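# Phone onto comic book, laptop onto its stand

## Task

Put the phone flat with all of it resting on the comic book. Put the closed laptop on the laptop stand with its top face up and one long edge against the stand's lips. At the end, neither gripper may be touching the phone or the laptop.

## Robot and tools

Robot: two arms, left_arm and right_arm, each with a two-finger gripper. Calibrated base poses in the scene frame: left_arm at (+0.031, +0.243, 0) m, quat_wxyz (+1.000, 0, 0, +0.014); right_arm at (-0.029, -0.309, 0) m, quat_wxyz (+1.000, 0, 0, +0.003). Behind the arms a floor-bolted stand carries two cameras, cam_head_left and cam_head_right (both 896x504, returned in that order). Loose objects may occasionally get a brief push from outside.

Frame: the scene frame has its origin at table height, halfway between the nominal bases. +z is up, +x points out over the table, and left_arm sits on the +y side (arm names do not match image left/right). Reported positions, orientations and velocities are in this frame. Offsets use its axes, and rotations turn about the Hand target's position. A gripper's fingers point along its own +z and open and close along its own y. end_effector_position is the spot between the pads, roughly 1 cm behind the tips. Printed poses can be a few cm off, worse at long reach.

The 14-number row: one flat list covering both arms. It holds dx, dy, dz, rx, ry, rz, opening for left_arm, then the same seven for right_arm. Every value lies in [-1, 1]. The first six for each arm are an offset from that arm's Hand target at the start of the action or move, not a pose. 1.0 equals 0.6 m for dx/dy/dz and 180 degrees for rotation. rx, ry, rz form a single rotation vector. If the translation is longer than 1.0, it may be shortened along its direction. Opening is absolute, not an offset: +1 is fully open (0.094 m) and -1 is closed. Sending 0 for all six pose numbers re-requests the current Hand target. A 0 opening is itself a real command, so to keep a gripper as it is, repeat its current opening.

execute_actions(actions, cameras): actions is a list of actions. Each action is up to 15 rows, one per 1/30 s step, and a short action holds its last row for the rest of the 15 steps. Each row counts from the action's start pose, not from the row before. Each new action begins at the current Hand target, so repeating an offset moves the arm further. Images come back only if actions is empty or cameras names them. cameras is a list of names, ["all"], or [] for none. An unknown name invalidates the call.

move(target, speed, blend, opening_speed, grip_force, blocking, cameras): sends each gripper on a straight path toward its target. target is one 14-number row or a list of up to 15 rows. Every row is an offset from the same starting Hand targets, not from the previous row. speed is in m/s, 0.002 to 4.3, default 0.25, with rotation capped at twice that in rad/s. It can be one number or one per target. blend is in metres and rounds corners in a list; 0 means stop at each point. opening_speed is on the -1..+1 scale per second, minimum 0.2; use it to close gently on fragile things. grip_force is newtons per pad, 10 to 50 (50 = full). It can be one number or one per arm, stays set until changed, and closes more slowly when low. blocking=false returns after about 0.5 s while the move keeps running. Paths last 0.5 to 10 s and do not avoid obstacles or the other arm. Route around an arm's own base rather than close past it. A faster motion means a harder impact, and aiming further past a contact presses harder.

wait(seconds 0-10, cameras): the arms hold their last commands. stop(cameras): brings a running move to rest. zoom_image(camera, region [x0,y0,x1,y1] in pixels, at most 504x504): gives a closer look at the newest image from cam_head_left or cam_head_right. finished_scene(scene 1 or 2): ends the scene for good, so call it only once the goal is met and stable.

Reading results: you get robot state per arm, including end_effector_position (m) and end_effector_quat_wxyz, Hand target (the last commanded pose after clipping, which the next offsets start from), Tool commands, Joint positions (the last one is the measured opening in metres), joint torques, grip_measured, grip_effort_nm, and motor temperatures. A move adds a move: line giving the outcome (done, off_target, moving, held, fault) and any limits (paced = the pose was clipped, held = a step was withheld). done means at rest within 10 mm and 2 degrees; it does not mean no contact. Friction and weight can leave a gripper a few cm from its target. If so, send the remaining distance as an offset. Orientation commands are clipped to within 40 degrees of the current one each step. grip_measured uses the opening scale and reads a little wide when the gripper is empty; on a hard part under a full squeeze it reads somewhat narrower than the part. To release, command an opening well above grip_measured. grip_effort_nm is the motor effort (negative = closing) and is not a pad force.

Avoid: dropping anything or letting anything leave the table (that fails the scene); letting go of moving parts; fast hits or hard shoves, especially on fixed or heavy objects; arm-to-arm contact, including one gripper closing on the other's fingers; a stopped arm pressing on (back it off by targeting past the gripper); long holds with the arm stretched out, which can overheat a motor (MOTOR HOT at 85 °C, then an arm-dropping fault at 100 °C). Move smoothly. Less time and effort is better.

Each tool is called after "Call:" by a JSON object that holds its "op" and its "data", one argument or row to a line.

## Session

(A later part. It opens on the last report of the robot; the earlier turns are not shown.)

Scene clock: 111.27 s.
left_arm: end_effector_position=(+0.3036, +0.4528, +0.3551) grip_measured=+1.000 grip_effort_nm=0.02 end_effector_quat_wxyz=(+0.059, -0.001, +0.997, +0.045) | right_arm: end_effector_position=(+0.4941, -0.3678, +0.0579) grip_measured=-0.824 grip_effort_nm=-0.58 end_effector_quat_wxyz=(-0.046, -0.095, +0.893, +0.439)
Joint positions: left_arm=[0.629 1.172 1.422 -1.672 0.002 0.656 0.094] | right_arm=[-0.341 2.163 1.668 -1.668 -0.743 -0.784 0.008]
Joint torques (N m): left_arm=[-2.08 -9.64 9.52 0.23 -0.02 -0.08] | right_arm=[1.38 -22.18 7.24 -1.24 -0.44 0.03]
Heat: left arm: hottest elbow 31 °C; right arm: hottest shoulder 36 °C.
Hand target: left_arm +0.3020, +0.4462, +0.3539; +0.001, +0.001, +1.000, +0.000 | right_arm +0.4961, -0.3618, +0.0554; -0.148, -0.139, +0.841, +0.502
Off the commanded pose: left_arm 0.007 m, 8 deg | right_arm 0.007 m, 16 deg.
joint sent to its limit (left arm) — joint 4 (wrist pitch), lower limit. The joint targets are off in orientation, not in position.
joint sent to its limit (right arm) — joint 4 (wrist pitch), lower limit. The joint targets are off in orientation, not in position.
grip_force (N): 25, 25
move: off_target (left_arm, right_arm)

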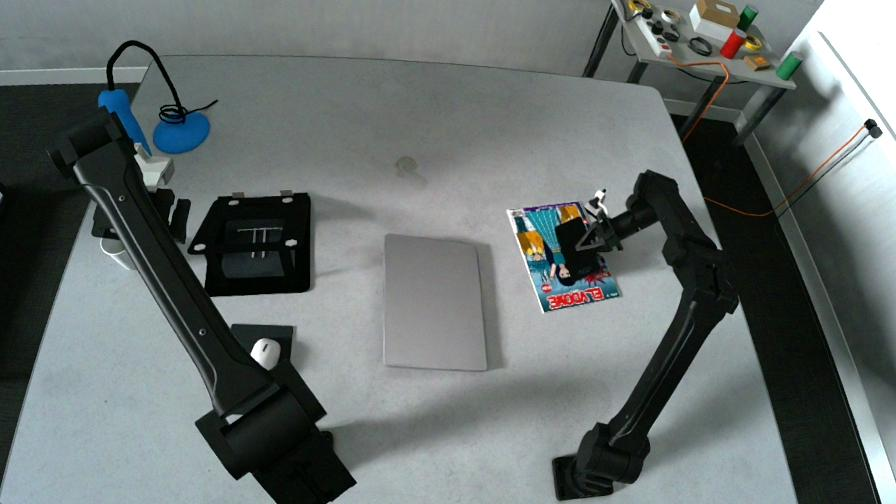

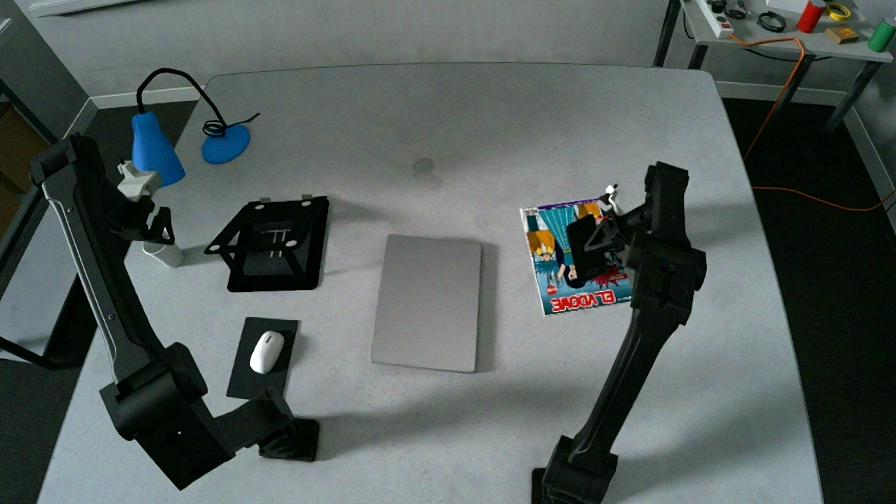

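Call:
{"op": "move", "data": {
  "target": [
    [0,0,0,0,0,0,1,-0.015,0.045,0,0.05,0,0,-0.9],
    [0,0,0,0,0,0,1,-0.015,0.045,-0.035,0.05,0,0,-0.9]
  ],
  "cameras": ["all"],
  "speed": 0.1
}}

Call:
{"op": "zoom_image", "data": {
  "camera": "cam_head_left",
  "region": [480, 130, 740, 330]
}}

Scene clock: 118.83 s.
left_arm: end_effector_position=(+0.3036, +0.4528, +0.3551) grip_measured=+1.000 grip_effort_nm=0.02 end_effector_quat_wxyz=(+0.059, -0.001, +0.997, +0.045) | right_arm: end_effector_position=(+0.4880, -0.3421, +0.0410) grip_measured=-0.824 grip_effort_nm=-0.58 end_effector_quat_wxyz=(-0.031, -0.104, +0.863, +0.493)
Joint positions: left_arm=[0.629 1.172 1.422 -1.672 0.002 0.656 0.094] | right_arm=[-0.324 2.199 1.62 -1.668 -0.854 -0.875 0.008]
Joint torques (N m): left_arm=[-2.78 -9.7 9.52 0.43 -0.01 -0.09] | right_arm=[1.44 -21.71 6.27 -1.35 -0.46 0.01]
Heat: left arm: hottest elbow 31 °C; right arm: hottest shoulder 37 °C.
Hand target: left_arm +0.3020, +0.4462, +0.3539; +0.001, +0.001, +1.000, +0.000 | right_arm +0.4870, -0.3349, +0.0344; -0.137, -0.150, +0.799, +0.566
Off the commanded pose: left_arm 0.007 m, 8 deg | right_arm 0.010 m, 17 deg.
joint sent to its limit (left arm) — joint 4 (wrist pitch), lower limit. The joint targets are off in orientation, not in position.
joint sent to its limit (right arm) — joint 4 (wrist pitch), lower limit. The joint targets are off in orientation, not in position.
grip_force (N): 25, 25
move: off_target (left_arm, right_arm)

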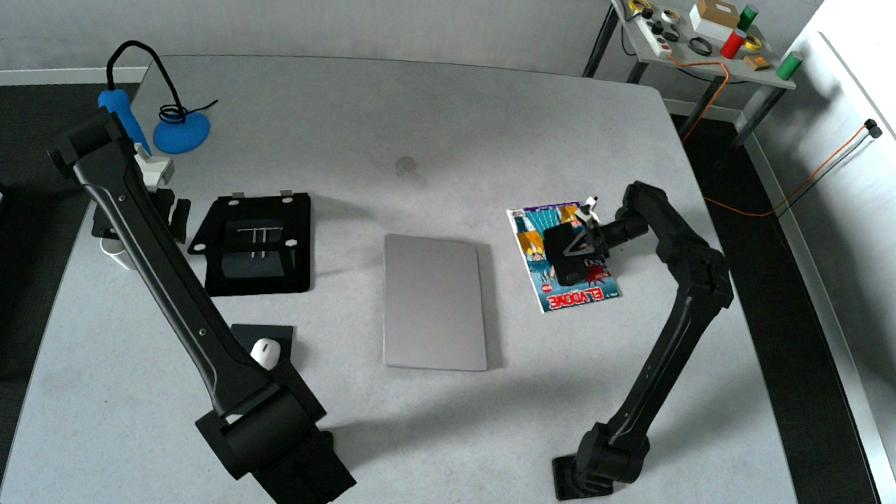

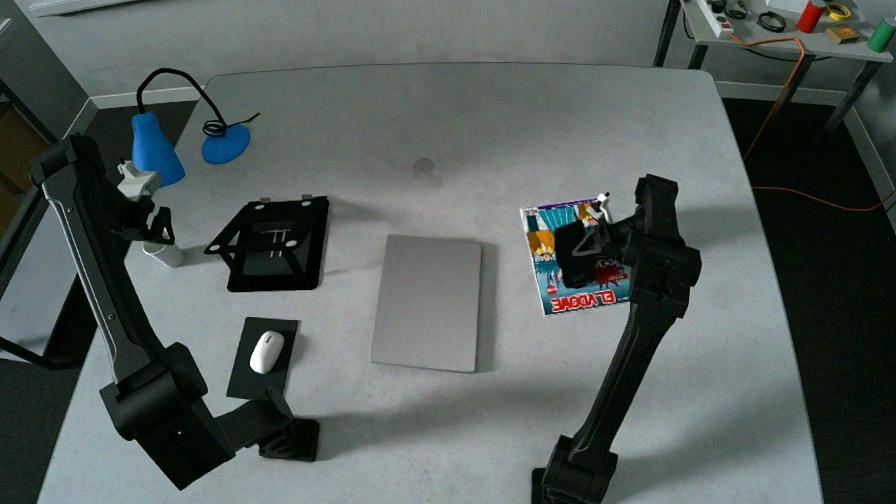

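Scaled by 1.938.

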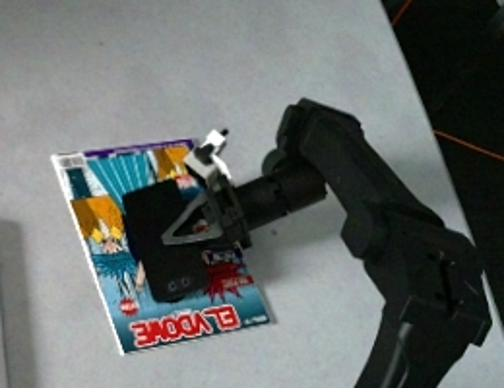

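Call:
{"op": "move", "data": {
  "target": [0,0,0,0,0,0,1,0,0,-0.018,0,0,0,-0.9],
  "speed": 0.08
}}

Call:
{"op": "move", "data": {
  "target": [0,0,0,0,0,0,1,0,0,0,0,0,0,-0.55],
  "opening_speed": 0.4,
  "cameras": ["cam_head_left"]
}}

Call:
{"op": "zoom_image", "data": {
  "camera": "cam_head_left",
  "region": [480, 130, 740, 330]
}}

Scene clock: 124.60 s.
left_arm: end_effector_position=(+0.3036, +0.4528, +0.3551) grip_measured=+1.000 grip_effort_nm=0.02 end_effector_quat_wxyz=(+0.059, -0.001, +0.997, +0.045) | right_arm: end_effector_position=(+0.4865, -0.3415, +0.0355) grip_measured=-0.824 grip_effort_nm=-0.58 end_effector_quat_wxyz=(-0.035, -0.103, +0.862, +0.495)
Joint positions: left_arm=[0.629 1.172 1.422 -1.672 0.002 0.656 0.094] | right_arm=[-0.323 2.211 1.62 -1.67 -0.853 -0.88 0.008]
Joint torques (N m): left_arm=[-1.85 -9.05 9.61 0.17 -0.07 -0.05] | right_arm=[1.44 -20.78 6.76 -1.25 -0.38 -0.06]
Heat: left arm: hottest elbow 31 °C; right arm: hottest shoulder 37 °C.
Hand target: left_arm +0.3020, +0.4462, +0.3539; +0.001, +0.001, +1.000, +0.000 | right_arm +0.4871, -0.3349, +0.0236; -0.137, -0.150, +0.799, +0.566
Off the commanded pose: left_arm 0.007 m, 8 deg | right_arm 0.014 m, 17 deg.
joint sent to its limit (left arm) — joint 4 (wrist pitch), lower limit. The joint targets are off in orientation, not in position.
joint sent to its limit (right arm) — joint 4 (wrist pitch), lower limit. The joint targets are off in orientation, not in position.
grip_force (N): 25, 25
move: off_target (left_arm, right_arm)

Scene clock: 125.80 s.
left_arm: end_effector_position=(+0.3036, +0.4528, +0.3551) grip_measured=+1.000 grip_effort_nm=0.02 end_effector_quat_wxyz=(+0.059, -0.001, +0.997, +0.045) | right_arm: end_effector_position=(+0.4857, -0.3407, +0.0313) grip_measured=-0.552 grip_effort_nm=0.06 end_effector_quat_wxyz=(-0.037, -0.104, +0.861, +0.497)
Joint positions: left_arm=[0.629 1.172 1.422 -1.672 0.002 0.656 0.094] | right_arm=[-0.322 2.22 1.62 -1.67 -0.853 -0.887 0.021]
Joint torques (N m): left_arm=[-2.37 -9.41 9.61 0.17 -0.05 -0.07] | right_arm=[1.44 -21.42 6.76 -1.29 -0.35 0.01]
Heat: left arm: hottest elbow 31 °C; right arm: hottest shoulder 37 °C.
Hand target: left_arm +0.3020, +0.4462, +0.3539; +0.001, +0.001, +1.000, +0.000 | right_arm +0.4871, -0.3348, +0.0236; -0.137, -0.151, +0.799, +0.566
Off the commanded pose: left_arm 0.007 m, 8 deg | right_arm 0.010 m, 16 deg.
joint sent to its limit (left arm) — joint 4 (wrist pitch), lower limit. The joint targets are off in orientation, not in position.
joint sent to its limit (right arm) — joint 4 (wrist pitch), lower limit. The joint targets are off in orientation, not in position.
grip_force (N): 25, 25
move: off_target (left_arm, right_arm)
Images, in order (width x height): cam_head_left 896x504.

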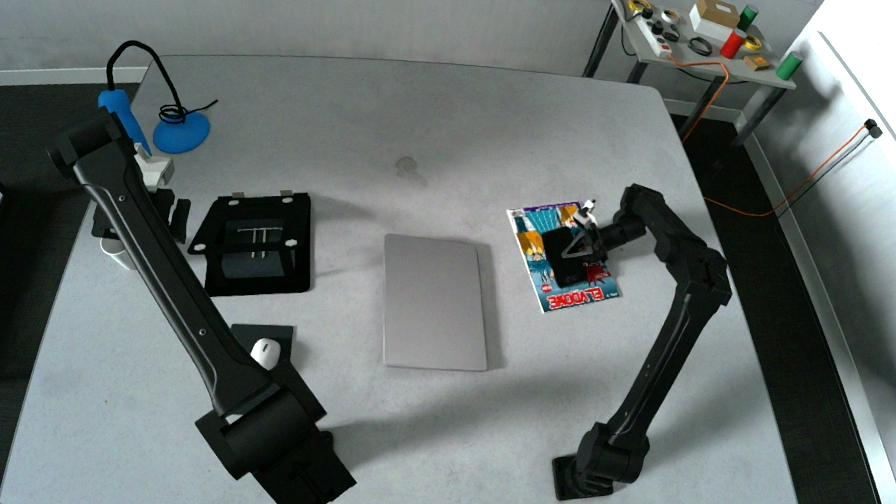

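Scaled by 1.938.

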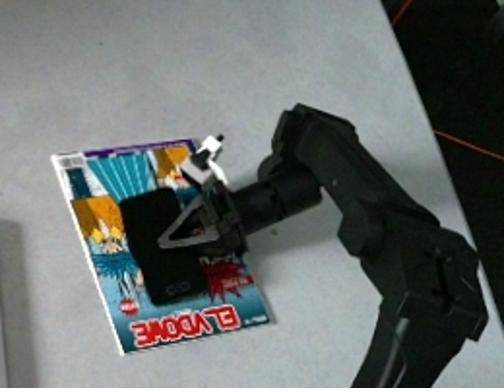

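Withdraw with a slight rise along the palm direction... mostly horizontal.

Call:
{"op": "move", "data": {
  "target": [
    [0,0,0,0,0,0,1,0.02,-0.14,0.015,0,0,0,-0.5],
    [0,0,0,0,0,0,1,0.02,-0.2,0.2,-0.25,0,0,-0.5]
  ],
  "speed": [0.08,0.3],
  "cameras": ["all"]
}}

Call:
{"op": "zoom_image", "data": {
  "camera": "cam_head_left",
  "region": [480, 130, 740, 330]
}}

Call:
{"op": "zoom_image", "data": {
  "camera": "cam_head_right",
  "region": [350, 210, 530, 390]
}}

Scene clock: 132.57 s.
left_arm: end_effector_position=(+0.3036, +0.4528, +0.3551) grip_measured=+1.000 grip_effort_nm=0.02 end_effector_quat_wxyz=(+0.059, -0.001, +0.997, +0.045) | right_arm: end_effector_position=(+0.4829, -0.4543, +0.1196) grip_measured=-0.501 grip_effort_nm=0.06 end_effector_quat_wxyz=(-0.106, -0.070, +0.975, +0.185)
Joint positions: left_arm=[0.629 1.172 1.422 -1.672 0.002 0.656 0.094] | right_arm=[-0.36 2.013 1.757 -1.67 -0.245 -0.542 0.023]
Joint torques (N m): left_arm=[-2.78 -9.29 9.51 0.2 -0.06 -0.06] | right_arm=[1.26 -24.76 11.06 -0.87 -0.08 0.15]
Heat: left arm: hottest elbow 31 °C; right arm: hottest shoulder 37 °C.
Hand target: left_arm +0.3020, +0.4462, +0.3539; +0.001, +0.001, +1.000, +0.000 | right_arm +0.4991, -0.4549, +0.1436; -0.184, -0.087, +0.955, +0.217
Off the commanded pose: left_arm 0.007 m, 8 deg | right_arm 0.029 m, 10 deg.
joint sent to its limit (left arm) — joint 4 (wrist pitch), lower limit. The joint targets are off in orientation, not in position.
joint sent to its limit (right arm) — joint 4 (wrist pitch), lower limit. The joint targets are off in orientation, not in position.
grip_force (N): 25, 25
move: off_target (left_arm, right_arm)

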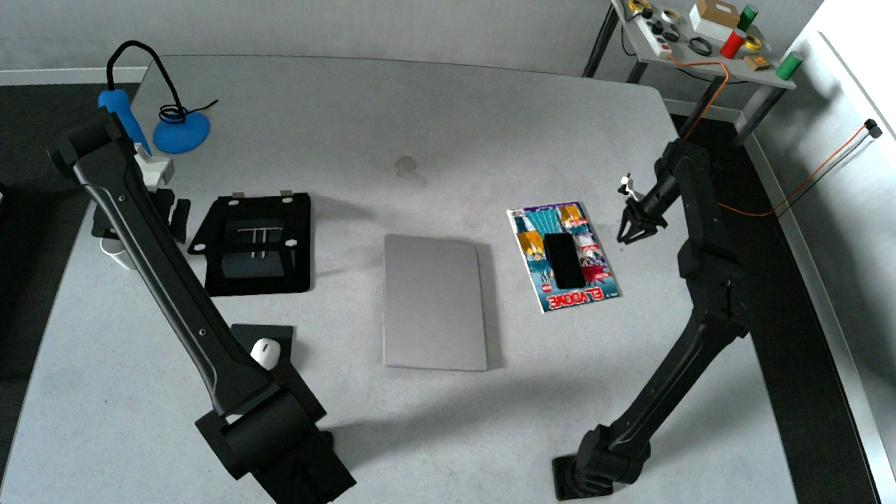

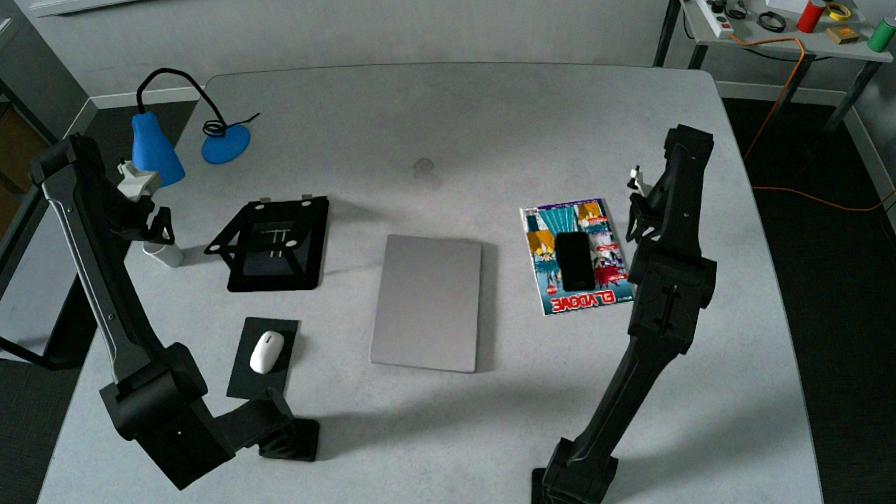

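Scaled by 1.938.

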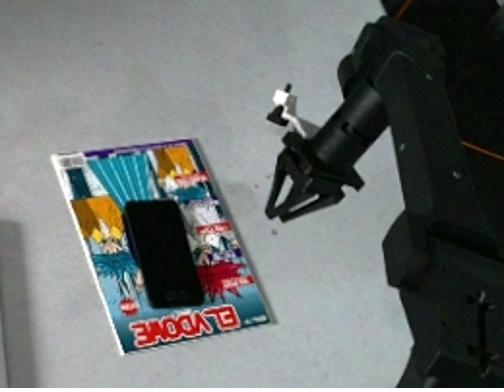

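Scaled by 2.800.

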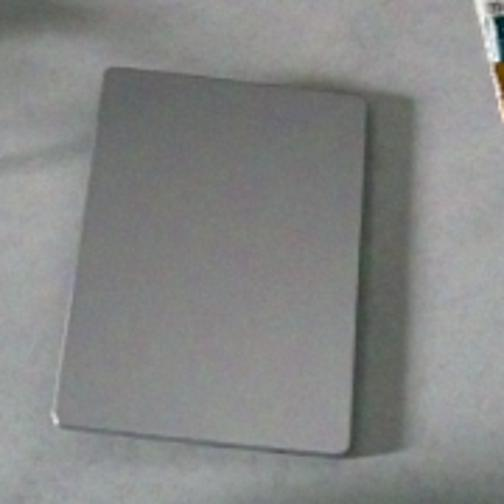

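Call:
{"op": "zoom_image", "data": {
  "camera": "cam_head_left",
  "region": [375, 335, 505, 385]
}}

Call:
{"op": "zoom_image", "data": {
  "camera": "cam_head_right",
  "region": [360, 340, 490, 385]
}}

Call:
{"op": "zoom_image", "data": {
  "camera": "cam_head_left",
  "region": [180, 180, 320, 300]
}}

Scaled by 3.877.

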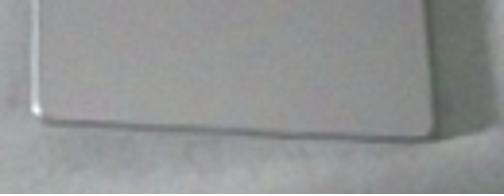

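Scaled by 3.877.

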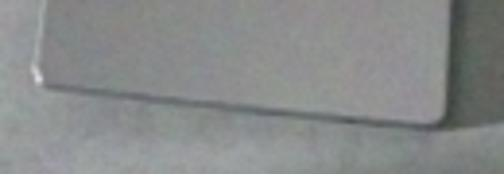

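Scaled by 3.600.

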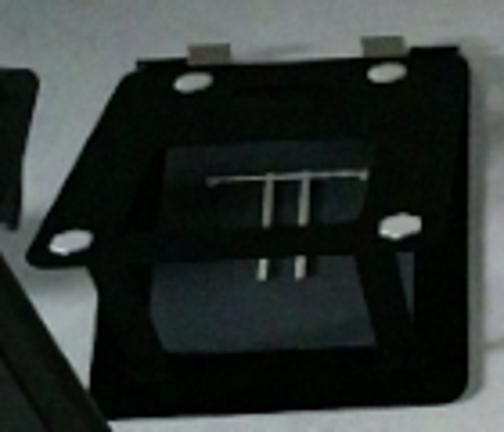

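Call:
{"op": "move", "data": {
  "target": [0,0,0,0,0,0,1,-0.382,0.592,0.127,-0.14,-0.119,-0.056,-1],
  "speed": 0.5
}}

Call:
{"op": "move", "data": {
  "target": [
    [0,0,0,0,0,0,1,0,0.4,0,0,0,0,-1],
    [0,0,0,0,0,0,1,0,0.4,-0.25,0,0,0,-1]
  ],
  "speed": 0.35,
  "cameras": ["all"]
}}

Scene clock: 174.60 s.
left_arm: end_effector_position=(+0.3036, +0.4528, +0.3551) grip_measured=+1.000 grip_effort_nm=0.02 end_effector_quat_wxyz=(+0.059, -0.001, +0.997, +0.045) | right_arm: end_effector_position=(+0.2661, -0.1067, +0.2173) grip_measured=-0.991 grip_effort_nm=-0.50 end_effector_quat_wxyz=(+0.002, +0.001, +1.000, +0.003)
Joint positions: left_arm=[0.629 1.172 1.422 -1.672 0.002 0.656 0.094] | right_arm=[0.596 1.277 1.153 -1.44 -0.003 0.605 0]
Joint torques (N m): left_arm=[-3.19 -9.76 9.66 0.28 -0.02 -0.11] | right_arm=[1.38 -9.41 10.11 -0.18 0.13 0.2]
Motor temperatures (°C): left_arm=[23 26 31 24 27 24 27] | right_arm=[27 40 36 25 24 23 25]
Heat: left arm: hottest elbow 31 °C; right arm: hottest shoulder 40 °C.
Hand target: left_arm +0.3020, +0.4462, +0.3539; +0.001, +0.001, +1.000, +0.000 | right_arm +0.2698, -0.0996, +0.2198; +0.000, +0.000, +1.000, +0.001
Off the commanded pose: left_arm 0.007 m, 8 deg | right_arm 0.008 m, 0 deg.
joint sent to its limit (left arm) — joint 4 (wrist pitch), lower limit. The joint targets are off in orientation, not in position.
grip_force (N): 25, 25
move: off_target (left_arm)

Scene clock: 177.37 s.
left_arm: end_effector_position=(+0.3036, +0.4528, +0.3551) grip_measured=+1.000 grip_effort_nm=0.02 end_effector_quat_wxyz=(+0.059, -0.001, +0.997, +0.045) | right_arm: end_effector_position=(+0.2688, +0.1374, +0.0735) grip_measured=-0.991 grip_effort_nm=-0.50 end_effector_quat_wxyz=(-0.002, -0.003, +1.000, -0.001)
Joint positions: left_arm=[0.629 1.172 1.422 -1.672 0.002 0.656 0.094] | right_arm=[0.978 1.842 1.423 -1.155 -0.002 0.977 0]
Joint torques (N m): left_arm=[-2.37 -9.76 9.59 0.35 -0.06 -0.1] | right_arm=[0.62 -20.31 7.69 0.46 0.14 0.22]
Heat: left arm: hottest elbow 31 °C; right arm: hottest shoulder 39 °C.
Hand target: left_arm +0.3020, +0.4462, +0.3539; +0.001, +0.001, +1.000, +0.000 | right_arm +0.2700, +0.1403, +0.0699; +0.000, +0.000, +1.000, +0.001
Off the commanded pose: left_arm 0.007 m, 8 deg | right_arm 0.005 m, 0 deg.
joint sent to its limit (left arm) — joint 4 (wrist pitch), lower limit. The joint targets are off in orientation, not in position.
grip_force (N): 25, 25
move: off_target (left_arm)

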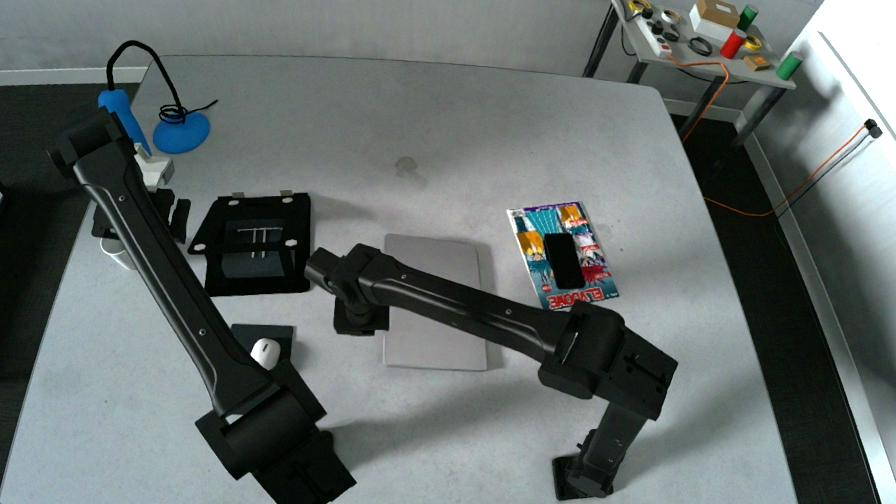

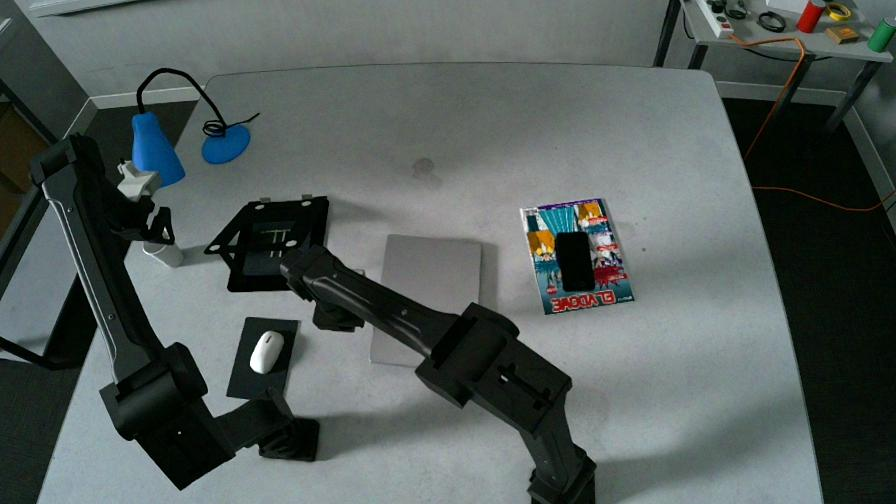

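Call:
{"op": "move", "data": {
  "target": [
    [0,0,0,0,0,0,1,0,0,-0.08,0,0,0,-1],
    [0,0,0,0,0,0,1,-0.04,-0.17,-0.08,0,0,0,-1],
    [0,0,0,0,0,0,1,-0.06,-0.33,-0.08,0,0,0,-1]
  ],
  "speed": [0.1,0.12,0.12],
  "blend": [0,0.03,0],
  "cameras": ["all"]
}}

Scene clock: 184.60 s.
left_arm: end_effector_position=(+0.3036, +0.4528, +0.3551) grip_measured=+1.000 grip_effort_nm=0.02 end_effector_quat_wxyz=(+0.059, -0.001, +0.997, +0.045) | right_arm: end_effector_position=(+0.2312, -0.0479, +0.0223) grip_measured=-0.991 grip_effort_nm=-0.48 end_effector_quat_wxyz=(-0.004, -0.007, +1.000, +0.001)
Joint positions: left_arm=[0.629 1.172 1.422 -1.672 0.002 0.656 0.094] | right_arm=[0.781 1.528 0.844 -0.89 -0.007 0.772 0]
Joint torques (N m): left_arm=[-2.26 -10.23 9.57 0.24 -0.06 -0.06] | right_arm=[-0.85 -14.15 5.18 0.38 0.27 0.1]
Heat: left arm: hottest elbow 31 °C; right arm: hottest shoulder 39 °C.
Hand target: left_arm +0.3020, +0.4462, +0.3539; +0.001, +0.001, +1.000, +0.000 | right_arm +0.2339, -0.0576, +0.0219; +0.000, +0.000, +1.000, +0.001
Off the commanded pose: left_arm 0.007 m, 8 deg | right_arm 0.010 m, 1 deg.
joint sent to its limit (left arm) — joint 4 (wrist pitch), lower limit. The joint targets are off in orientation, not in position.
grip_force (N): 25, 25
move: off_target (left_arm)

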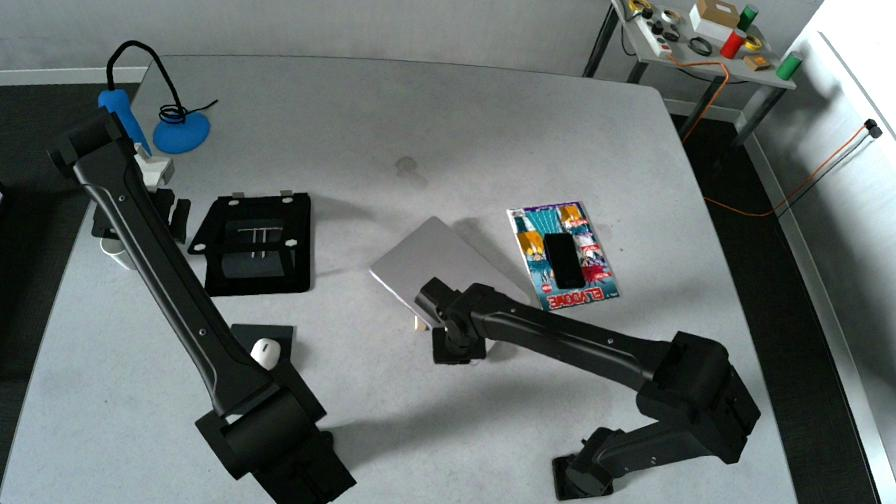

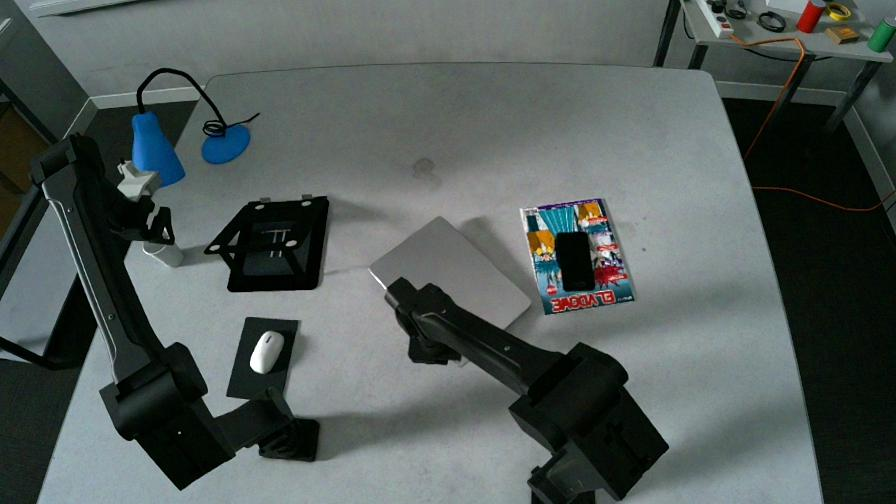

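Call:
{"op": "zoom_image", "data": {
  "camera": "cam_head_left",
  "region": [360, 210, 550, 370]
}}

Call:
{"op": "zoom_image", "data": {
  "camera": "cam_head_right",
  "region": [360, 210, 550, 370]
}}

Scaled by 2.653.

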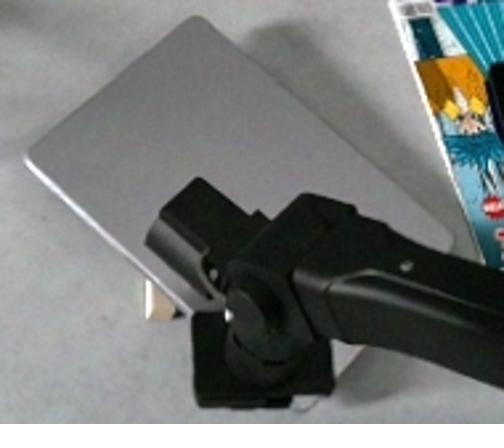

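Scaled by 2.653.

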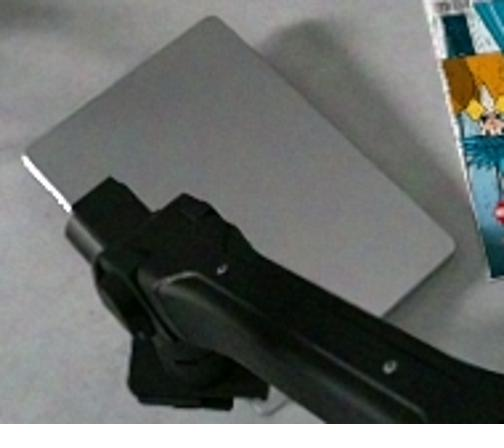

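Call:
{"op": "move", "data": {
  "target": [
    [0,0,0,0,0,0,1,-0.04,0.03,0,0,0,0,-1],
    [0,0,0,0,0,0,1,-0.04,-0.05,0.35,0,0,0,-1],
    [-0.17,-0.42,-0.2,0.172,-0.414,-0.651,0,-0.04,-0.5,0.38,0,0,0,-1]
  ],
  "speed": [0.15,0.4,0.4],
  "blend": [0,0.05,0],
  "cameras": ["all"]
}}

Call:
{"op": "zoom_image", "data": {
  "camera": "cam_head_left",
  "region": [300, 210, 550, 380]
}}

Call:
{"op": "zoom_image", "data": {
  "camera": "cam_head_right",
  "region": [300, 210, 550, 380]
}}

Scene clock: 209.93 s.
left_arm: end_effector_position=(+0.1992, +0.1936, +0.2345) grip_measured=+0.002 grip_effort_nm=-0.08 end_effector_quat_wxyz=(+0.398, +0.746, +0.464, +0.264) | right_arm: end_effector_position=(+0.2112, -0.3550, +0.2481) grip_measured=-0.991 grip_effort_nm=-0.48 end_effector_quat_wxyz=(+0.002, -0.003, +1.000, -0.001)
Joint positions: left_arm=[0.3 0.008 0.489 -1.209 0.615 2.073 0.047] | right_arm=[-0.191 0.963 1.005 -1.607 0.001 -0.191 0]
Joint torques (N m): left_arm=[-2.14 2.37 9.65 2.33 0.2 0.02] | right_arm=[-0.38 -5.6 8.75 -0.18 -0.05 0.09]
Heat: left arm: hottest elbow 31 °C; right arm: hottest shoulder 36 °C.
Hand target: left_arm +0.2000, +0.1941, +0.2341; +0.496, +0.780, +0.322, +0.206 | right_arm +0.2098, -0.3577, +0.2500; +0.000, +0.000, +1.000, +0.001
Off the commanded pose: left_arm 0.001 m, 21 deg | right_arm 0.003 m, 0 deg.
joint sent to its limit (left arm) — joint 2 (shoulder), lower limit; joint 6 (wrist roll), upper limit. The joint targets are off in orientation, not in position.
grip_force (N): 25, 25
move: off_target (left_arm); target 3's new opening was sent with left_arm's hand 0.001 m and 21 deg from that target

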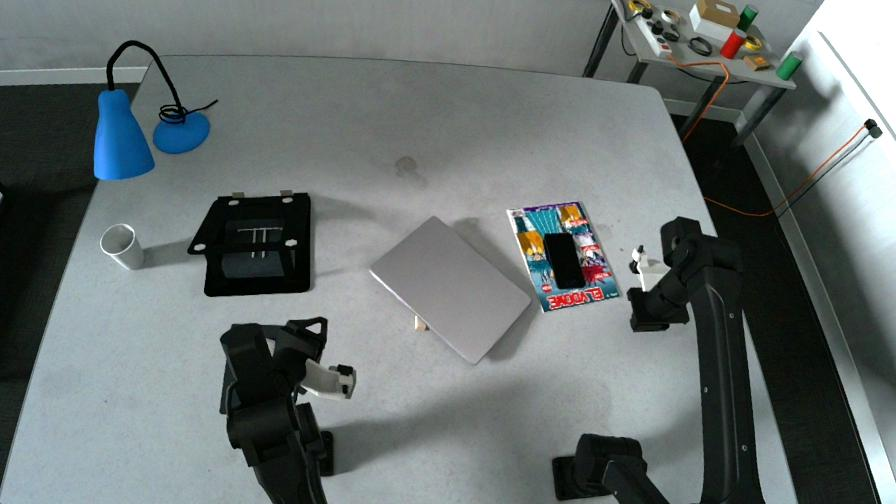

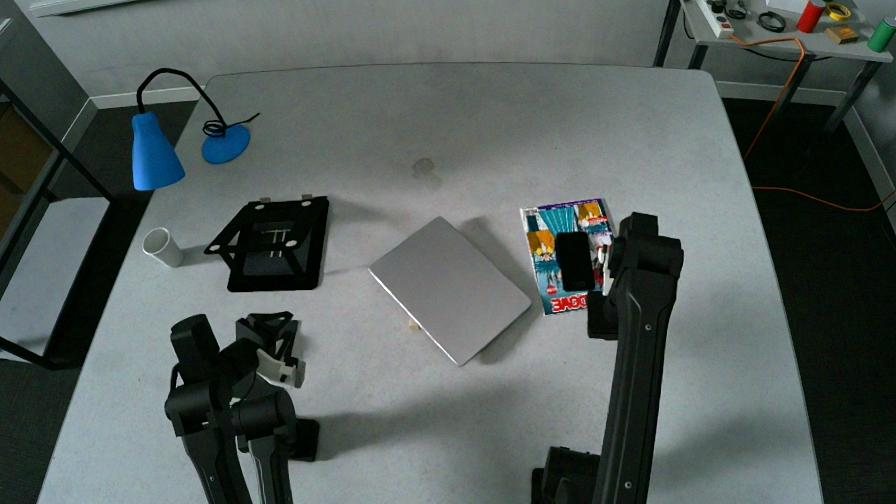

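Scaled by 2.016.

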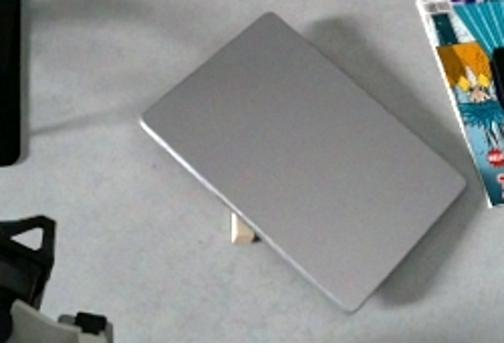

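Scaled by 2.016.

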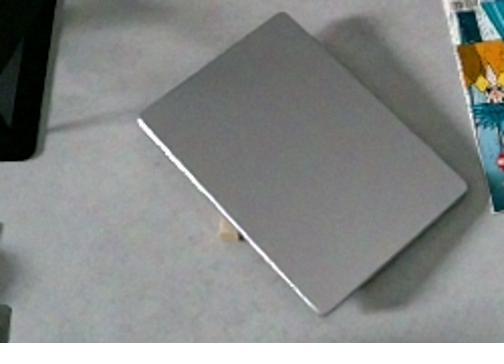

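Call:
{"op": "move", "data": {
  "target": [0.21,-0.16,-0.2,0,0,0,0,0,0,0,0,0,0,-1],
  "speed": 0.25,
  "cameras": ["all"]
}}

Call:
{"op": "zoom_image", "data": {
  "camera": "cam_head_left",
  "region": [300, 210, 550, 380]
}}

Call:
{"op": "zoom_image", "data": {
  "camera": "cam_head_right",
  "region": [300, 210, 550, 380]
}}

Scene clock: 218.30 s.
left_arm: end_effector_position=(+0.3123, +0.1052, +0.0965) grip_measured=+0.002 grip_effort_nm=-0.08 end_effector_quat_wxyz=(+0.484, +0.785, +0.334, +0.194) | right_arm: end_effector_position=(+0.2112, -0.3550, +0.2481) grip_measured=-0.991 grip_effort_nm=-0.48 end_effector_quat_wxyz=(+0.002, -0.003, +1.000, -0.001)
Joint positions: left_arm=[-0.187 0.821 0.148 0.108 0.551 1.871 0.047] | right_arm=[-0.191 0.963 1.005 -1.607 0.001 -0.191 0]
Joint torques (N m): left_arm=[-2.43 -2.32 12.67 2.14 0.11 -0.16] | right_arm=[-0.44 -5.6 8.76 -0.16 -0.05 0.09]
Heat: left arm: hottest elbow 32 °C; right arm: hottest shoulder 36 °C.
Hand target: left_arm +0.3260, +0.0981, +0.1139; +0.496, +0.780, +0.322, +0.206 | right_arm +0.2098, -0.3577, +0.2500; +0.000, +0.000, +1.000, +0.001
Off the commanded pose: left_arm 0.023 m, 2 deg | right_arm 0.003 m, 0 deg.
grip_force (N): 25, 25
move: off_target (left_arm)

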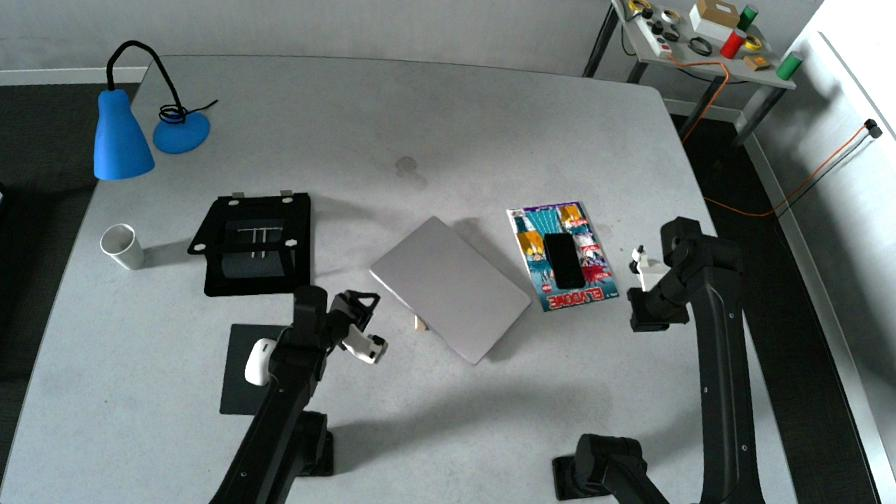

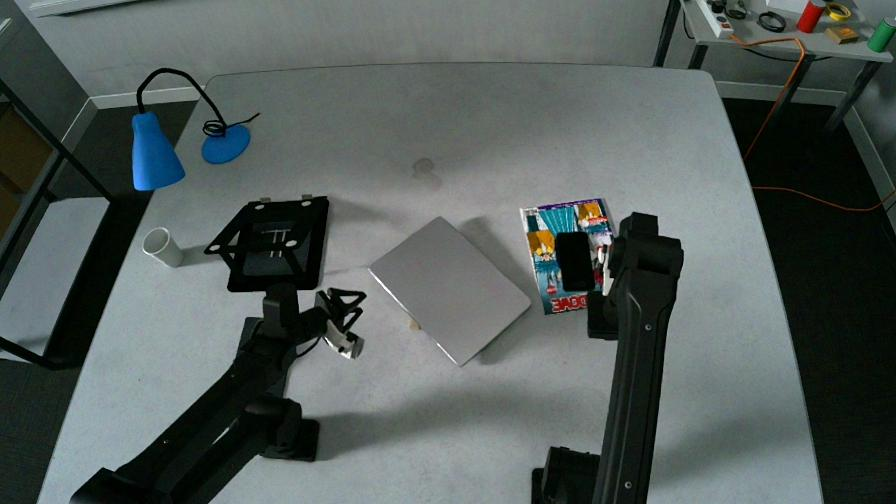

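Scaled by 2.016.

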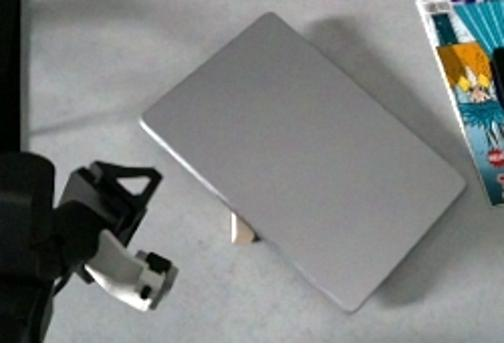

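Scaled by 2.016.

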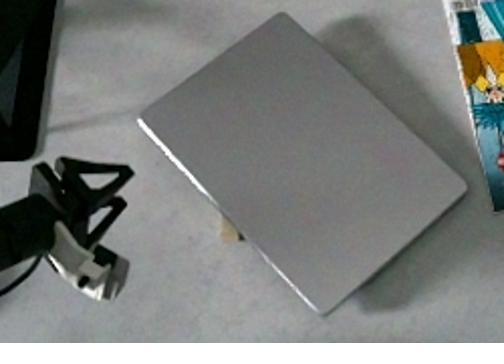

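Call:
{"op": "move", "data": {
  "target": [
    [0,0,-0.085,0,0,0,0,0,0,0,0,0,0,-1],
    [0.05,-0.06,-0.085,0,0,0,0,0,0,0,0,0,0,-1]
  ],
  "speed": 0.12,
  "cameras": ["all"]
}}

Call:
{"op": "zoom_image", "data": {
  "camera": "cam_head_left",
  "region": [330, 240, 480, 370]
}}

Call:
{"op": "zoom_image", "data": {
  "camera": "cam_head_right",
  "region": [330, 240, 480, 370]
}}

Scene clock: 232.43 s.
left_arm: end_effector_position=(+0.3368, +0.0734, +0.0472) grip_measured=+0.002 grip_effort_nm=-0.08 end_effector_quat_wxyz=(+0.479, +0.788, +0.335, +0.193) | right_arm: end_effector_position=(+0.2112, -0.3550, +0.2481) grip_measured=-0.991 grip_effort_nm=-0.48 end_effector_quat_wxyz=(+0.002, -0.003, +1.000, -0.001)
Joint positions: left_arm=[-0.323 1.292 0.153 0.6 0.432 1.797 0.047] | right_arm=[-0.191 0.963 1.005 -1.607 0.001 -0.191 0]
Joint torques (N m): left_arm=[-2.43 -5.48 9.91 2.43 0 -0.17] | right_arm=[-0.32 -5.66 8.76 -0.17 -0.05 0.09]
Motor temperatures (°C): left_arm=[23 26 33 24 27 24 27] | right_arm=[27 35 35 25 24 23 25]
Heat: left arm: hottest elbow 33 °C; right arm: hottest shoulder 35 °C.
Hand target: left_arm +0.3559, +0.0621, +0.0629; +0.496, +0.780, +0.322, +0.206 | right_arm +0.2098, -0.3576, +0.2500; +0.000, +0.000, +1.000, +0.001
Off the commanded pose: left_arm 0.027 m, 3 deg | right_arm 0.003 m, 0 deg.
grip_force (N): 25, 25
move: off_target (left_arm)

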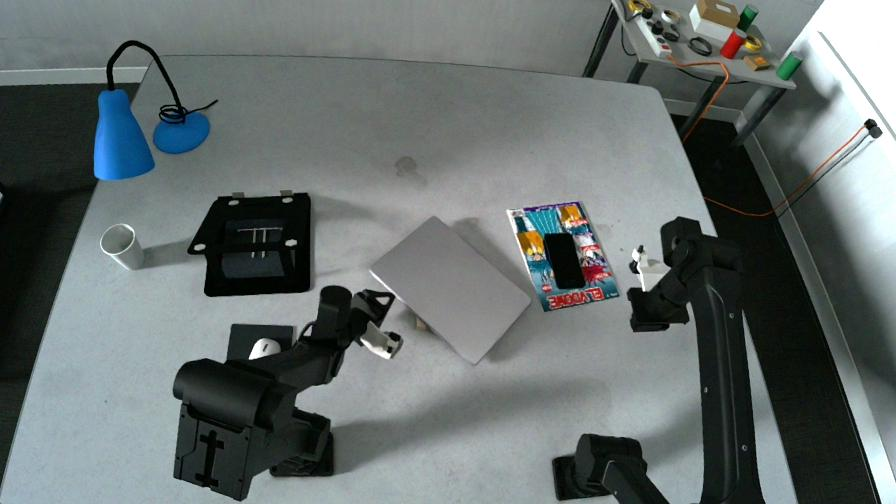

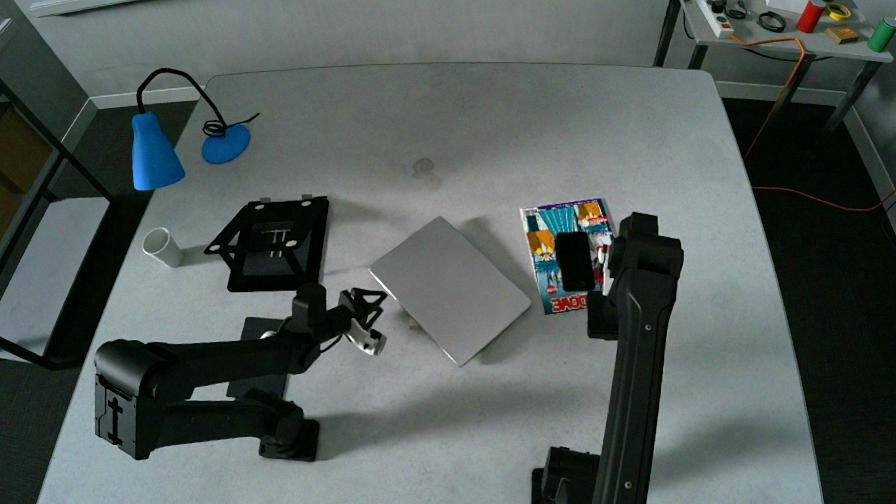

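Scaled by 3.360.

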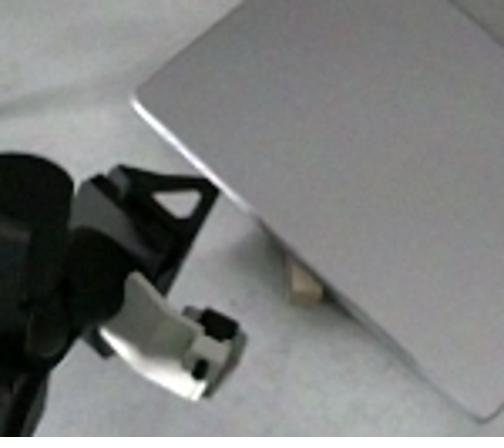

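Scaled by 3.360.

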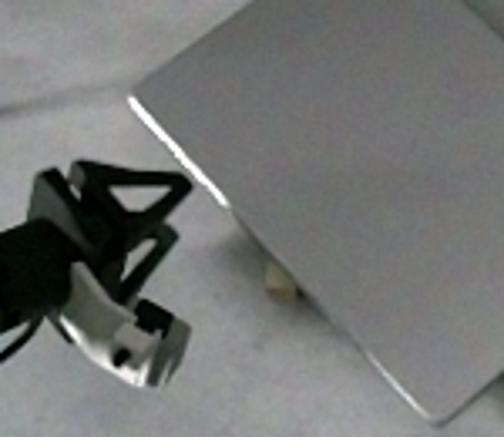

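Call:
{"op": "move", "data": {
  "target": [0.045,-0.045,-0.012,0,0,0,0,0,0,0,0,0,0,-1],
  "speed": 0.08,
  "cameras": ["all"]
}}

Call:
{"op": "zoom_image", "data": {
  "camera": "cam_head_left",
  "region": [330, 240, 480, 370]
}}

Call:
{"op": "zoom_image", "data": {
  "camera": "cam_head_right",
  "region": [330, 240, 480, 370]
}}

Scene clock: 237.37 s.
left_arm: end_effector_position=(+0.3651, +0.0479, +0.0414) grip_measured=+0.002 grip_effort_nm=-0.08 end_effector_quat_wxyz=(+0.479, +0.789, +0.334, +0.194) | right_arm: end_effector_position=(+0.2112, -0.3550, +0.2481) grip_measured=-0.991 grip_effort_nm=-0.48 end_effector_quat_wxyz=(+0.002, -0.003, +1.000, -0.001)
Joint positions: left_arm=[-0.391 1.432 0.238 0.67 0.371 1.763 0.047] | right_arm=[-0.191 0.963 1.005 -1.607 0.001 -0.191 0]
Joint torques (N m): left_arm=[-2.84 -6.59 9.32 2.47 0.04 -0.18] | right_arm=[-0.32 -5.71 8.75 -0.18 -0.06 0.08]
Heat: left arm: hottest elbow 33 °C; right arm: hottest elbow 35 °C.
Hand target: left_arm +0.3828, +0.0351, +0.0556; +0.496, +0.780, +0.322, +0.206 | right_arm +0.2098, -0.3577, +0.2500; +0.000, +0.000, +1.000, +0.001
Off the commanded pose: left_arm 0.026 m, 3 deg | right_arm 0.003 m, 0 deg.
grip_force (N): 25, 25
move: off_target (left_arm)

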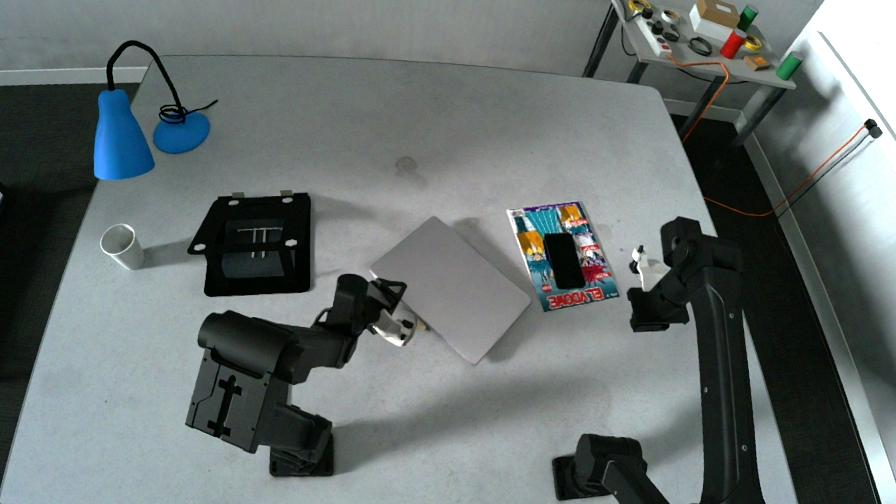

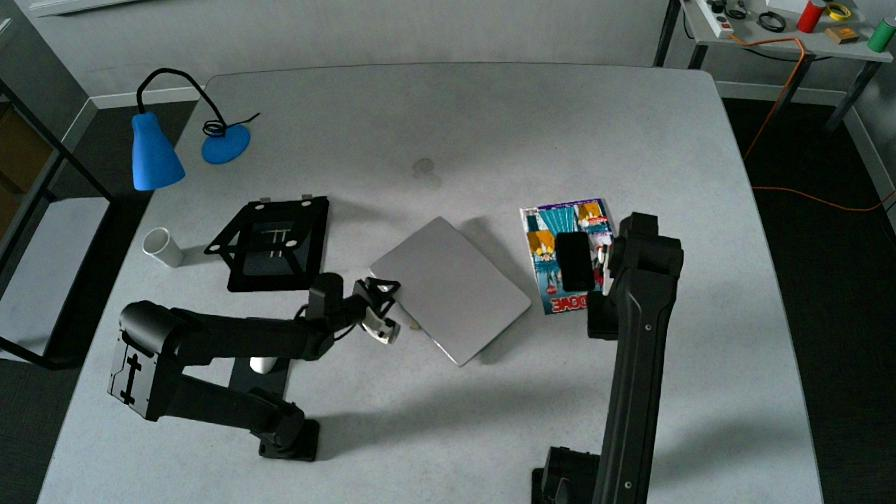

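Scaled by 3.360.

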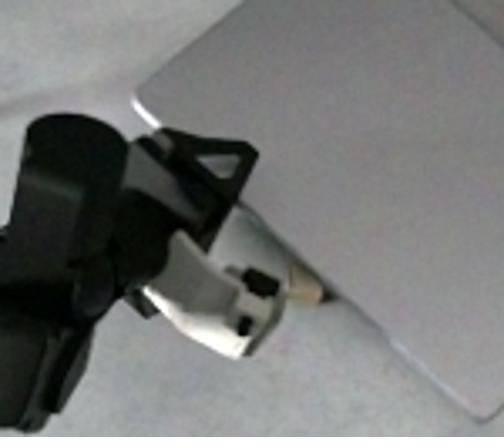

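Scaled by 3.360.

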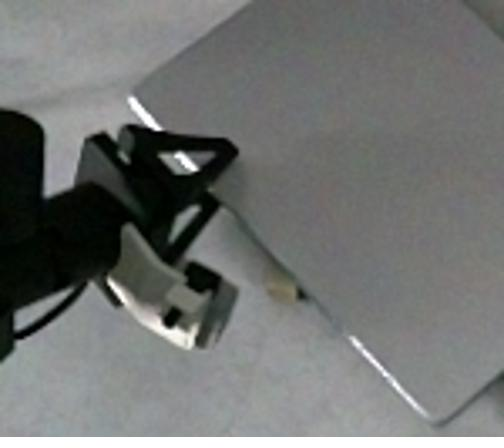

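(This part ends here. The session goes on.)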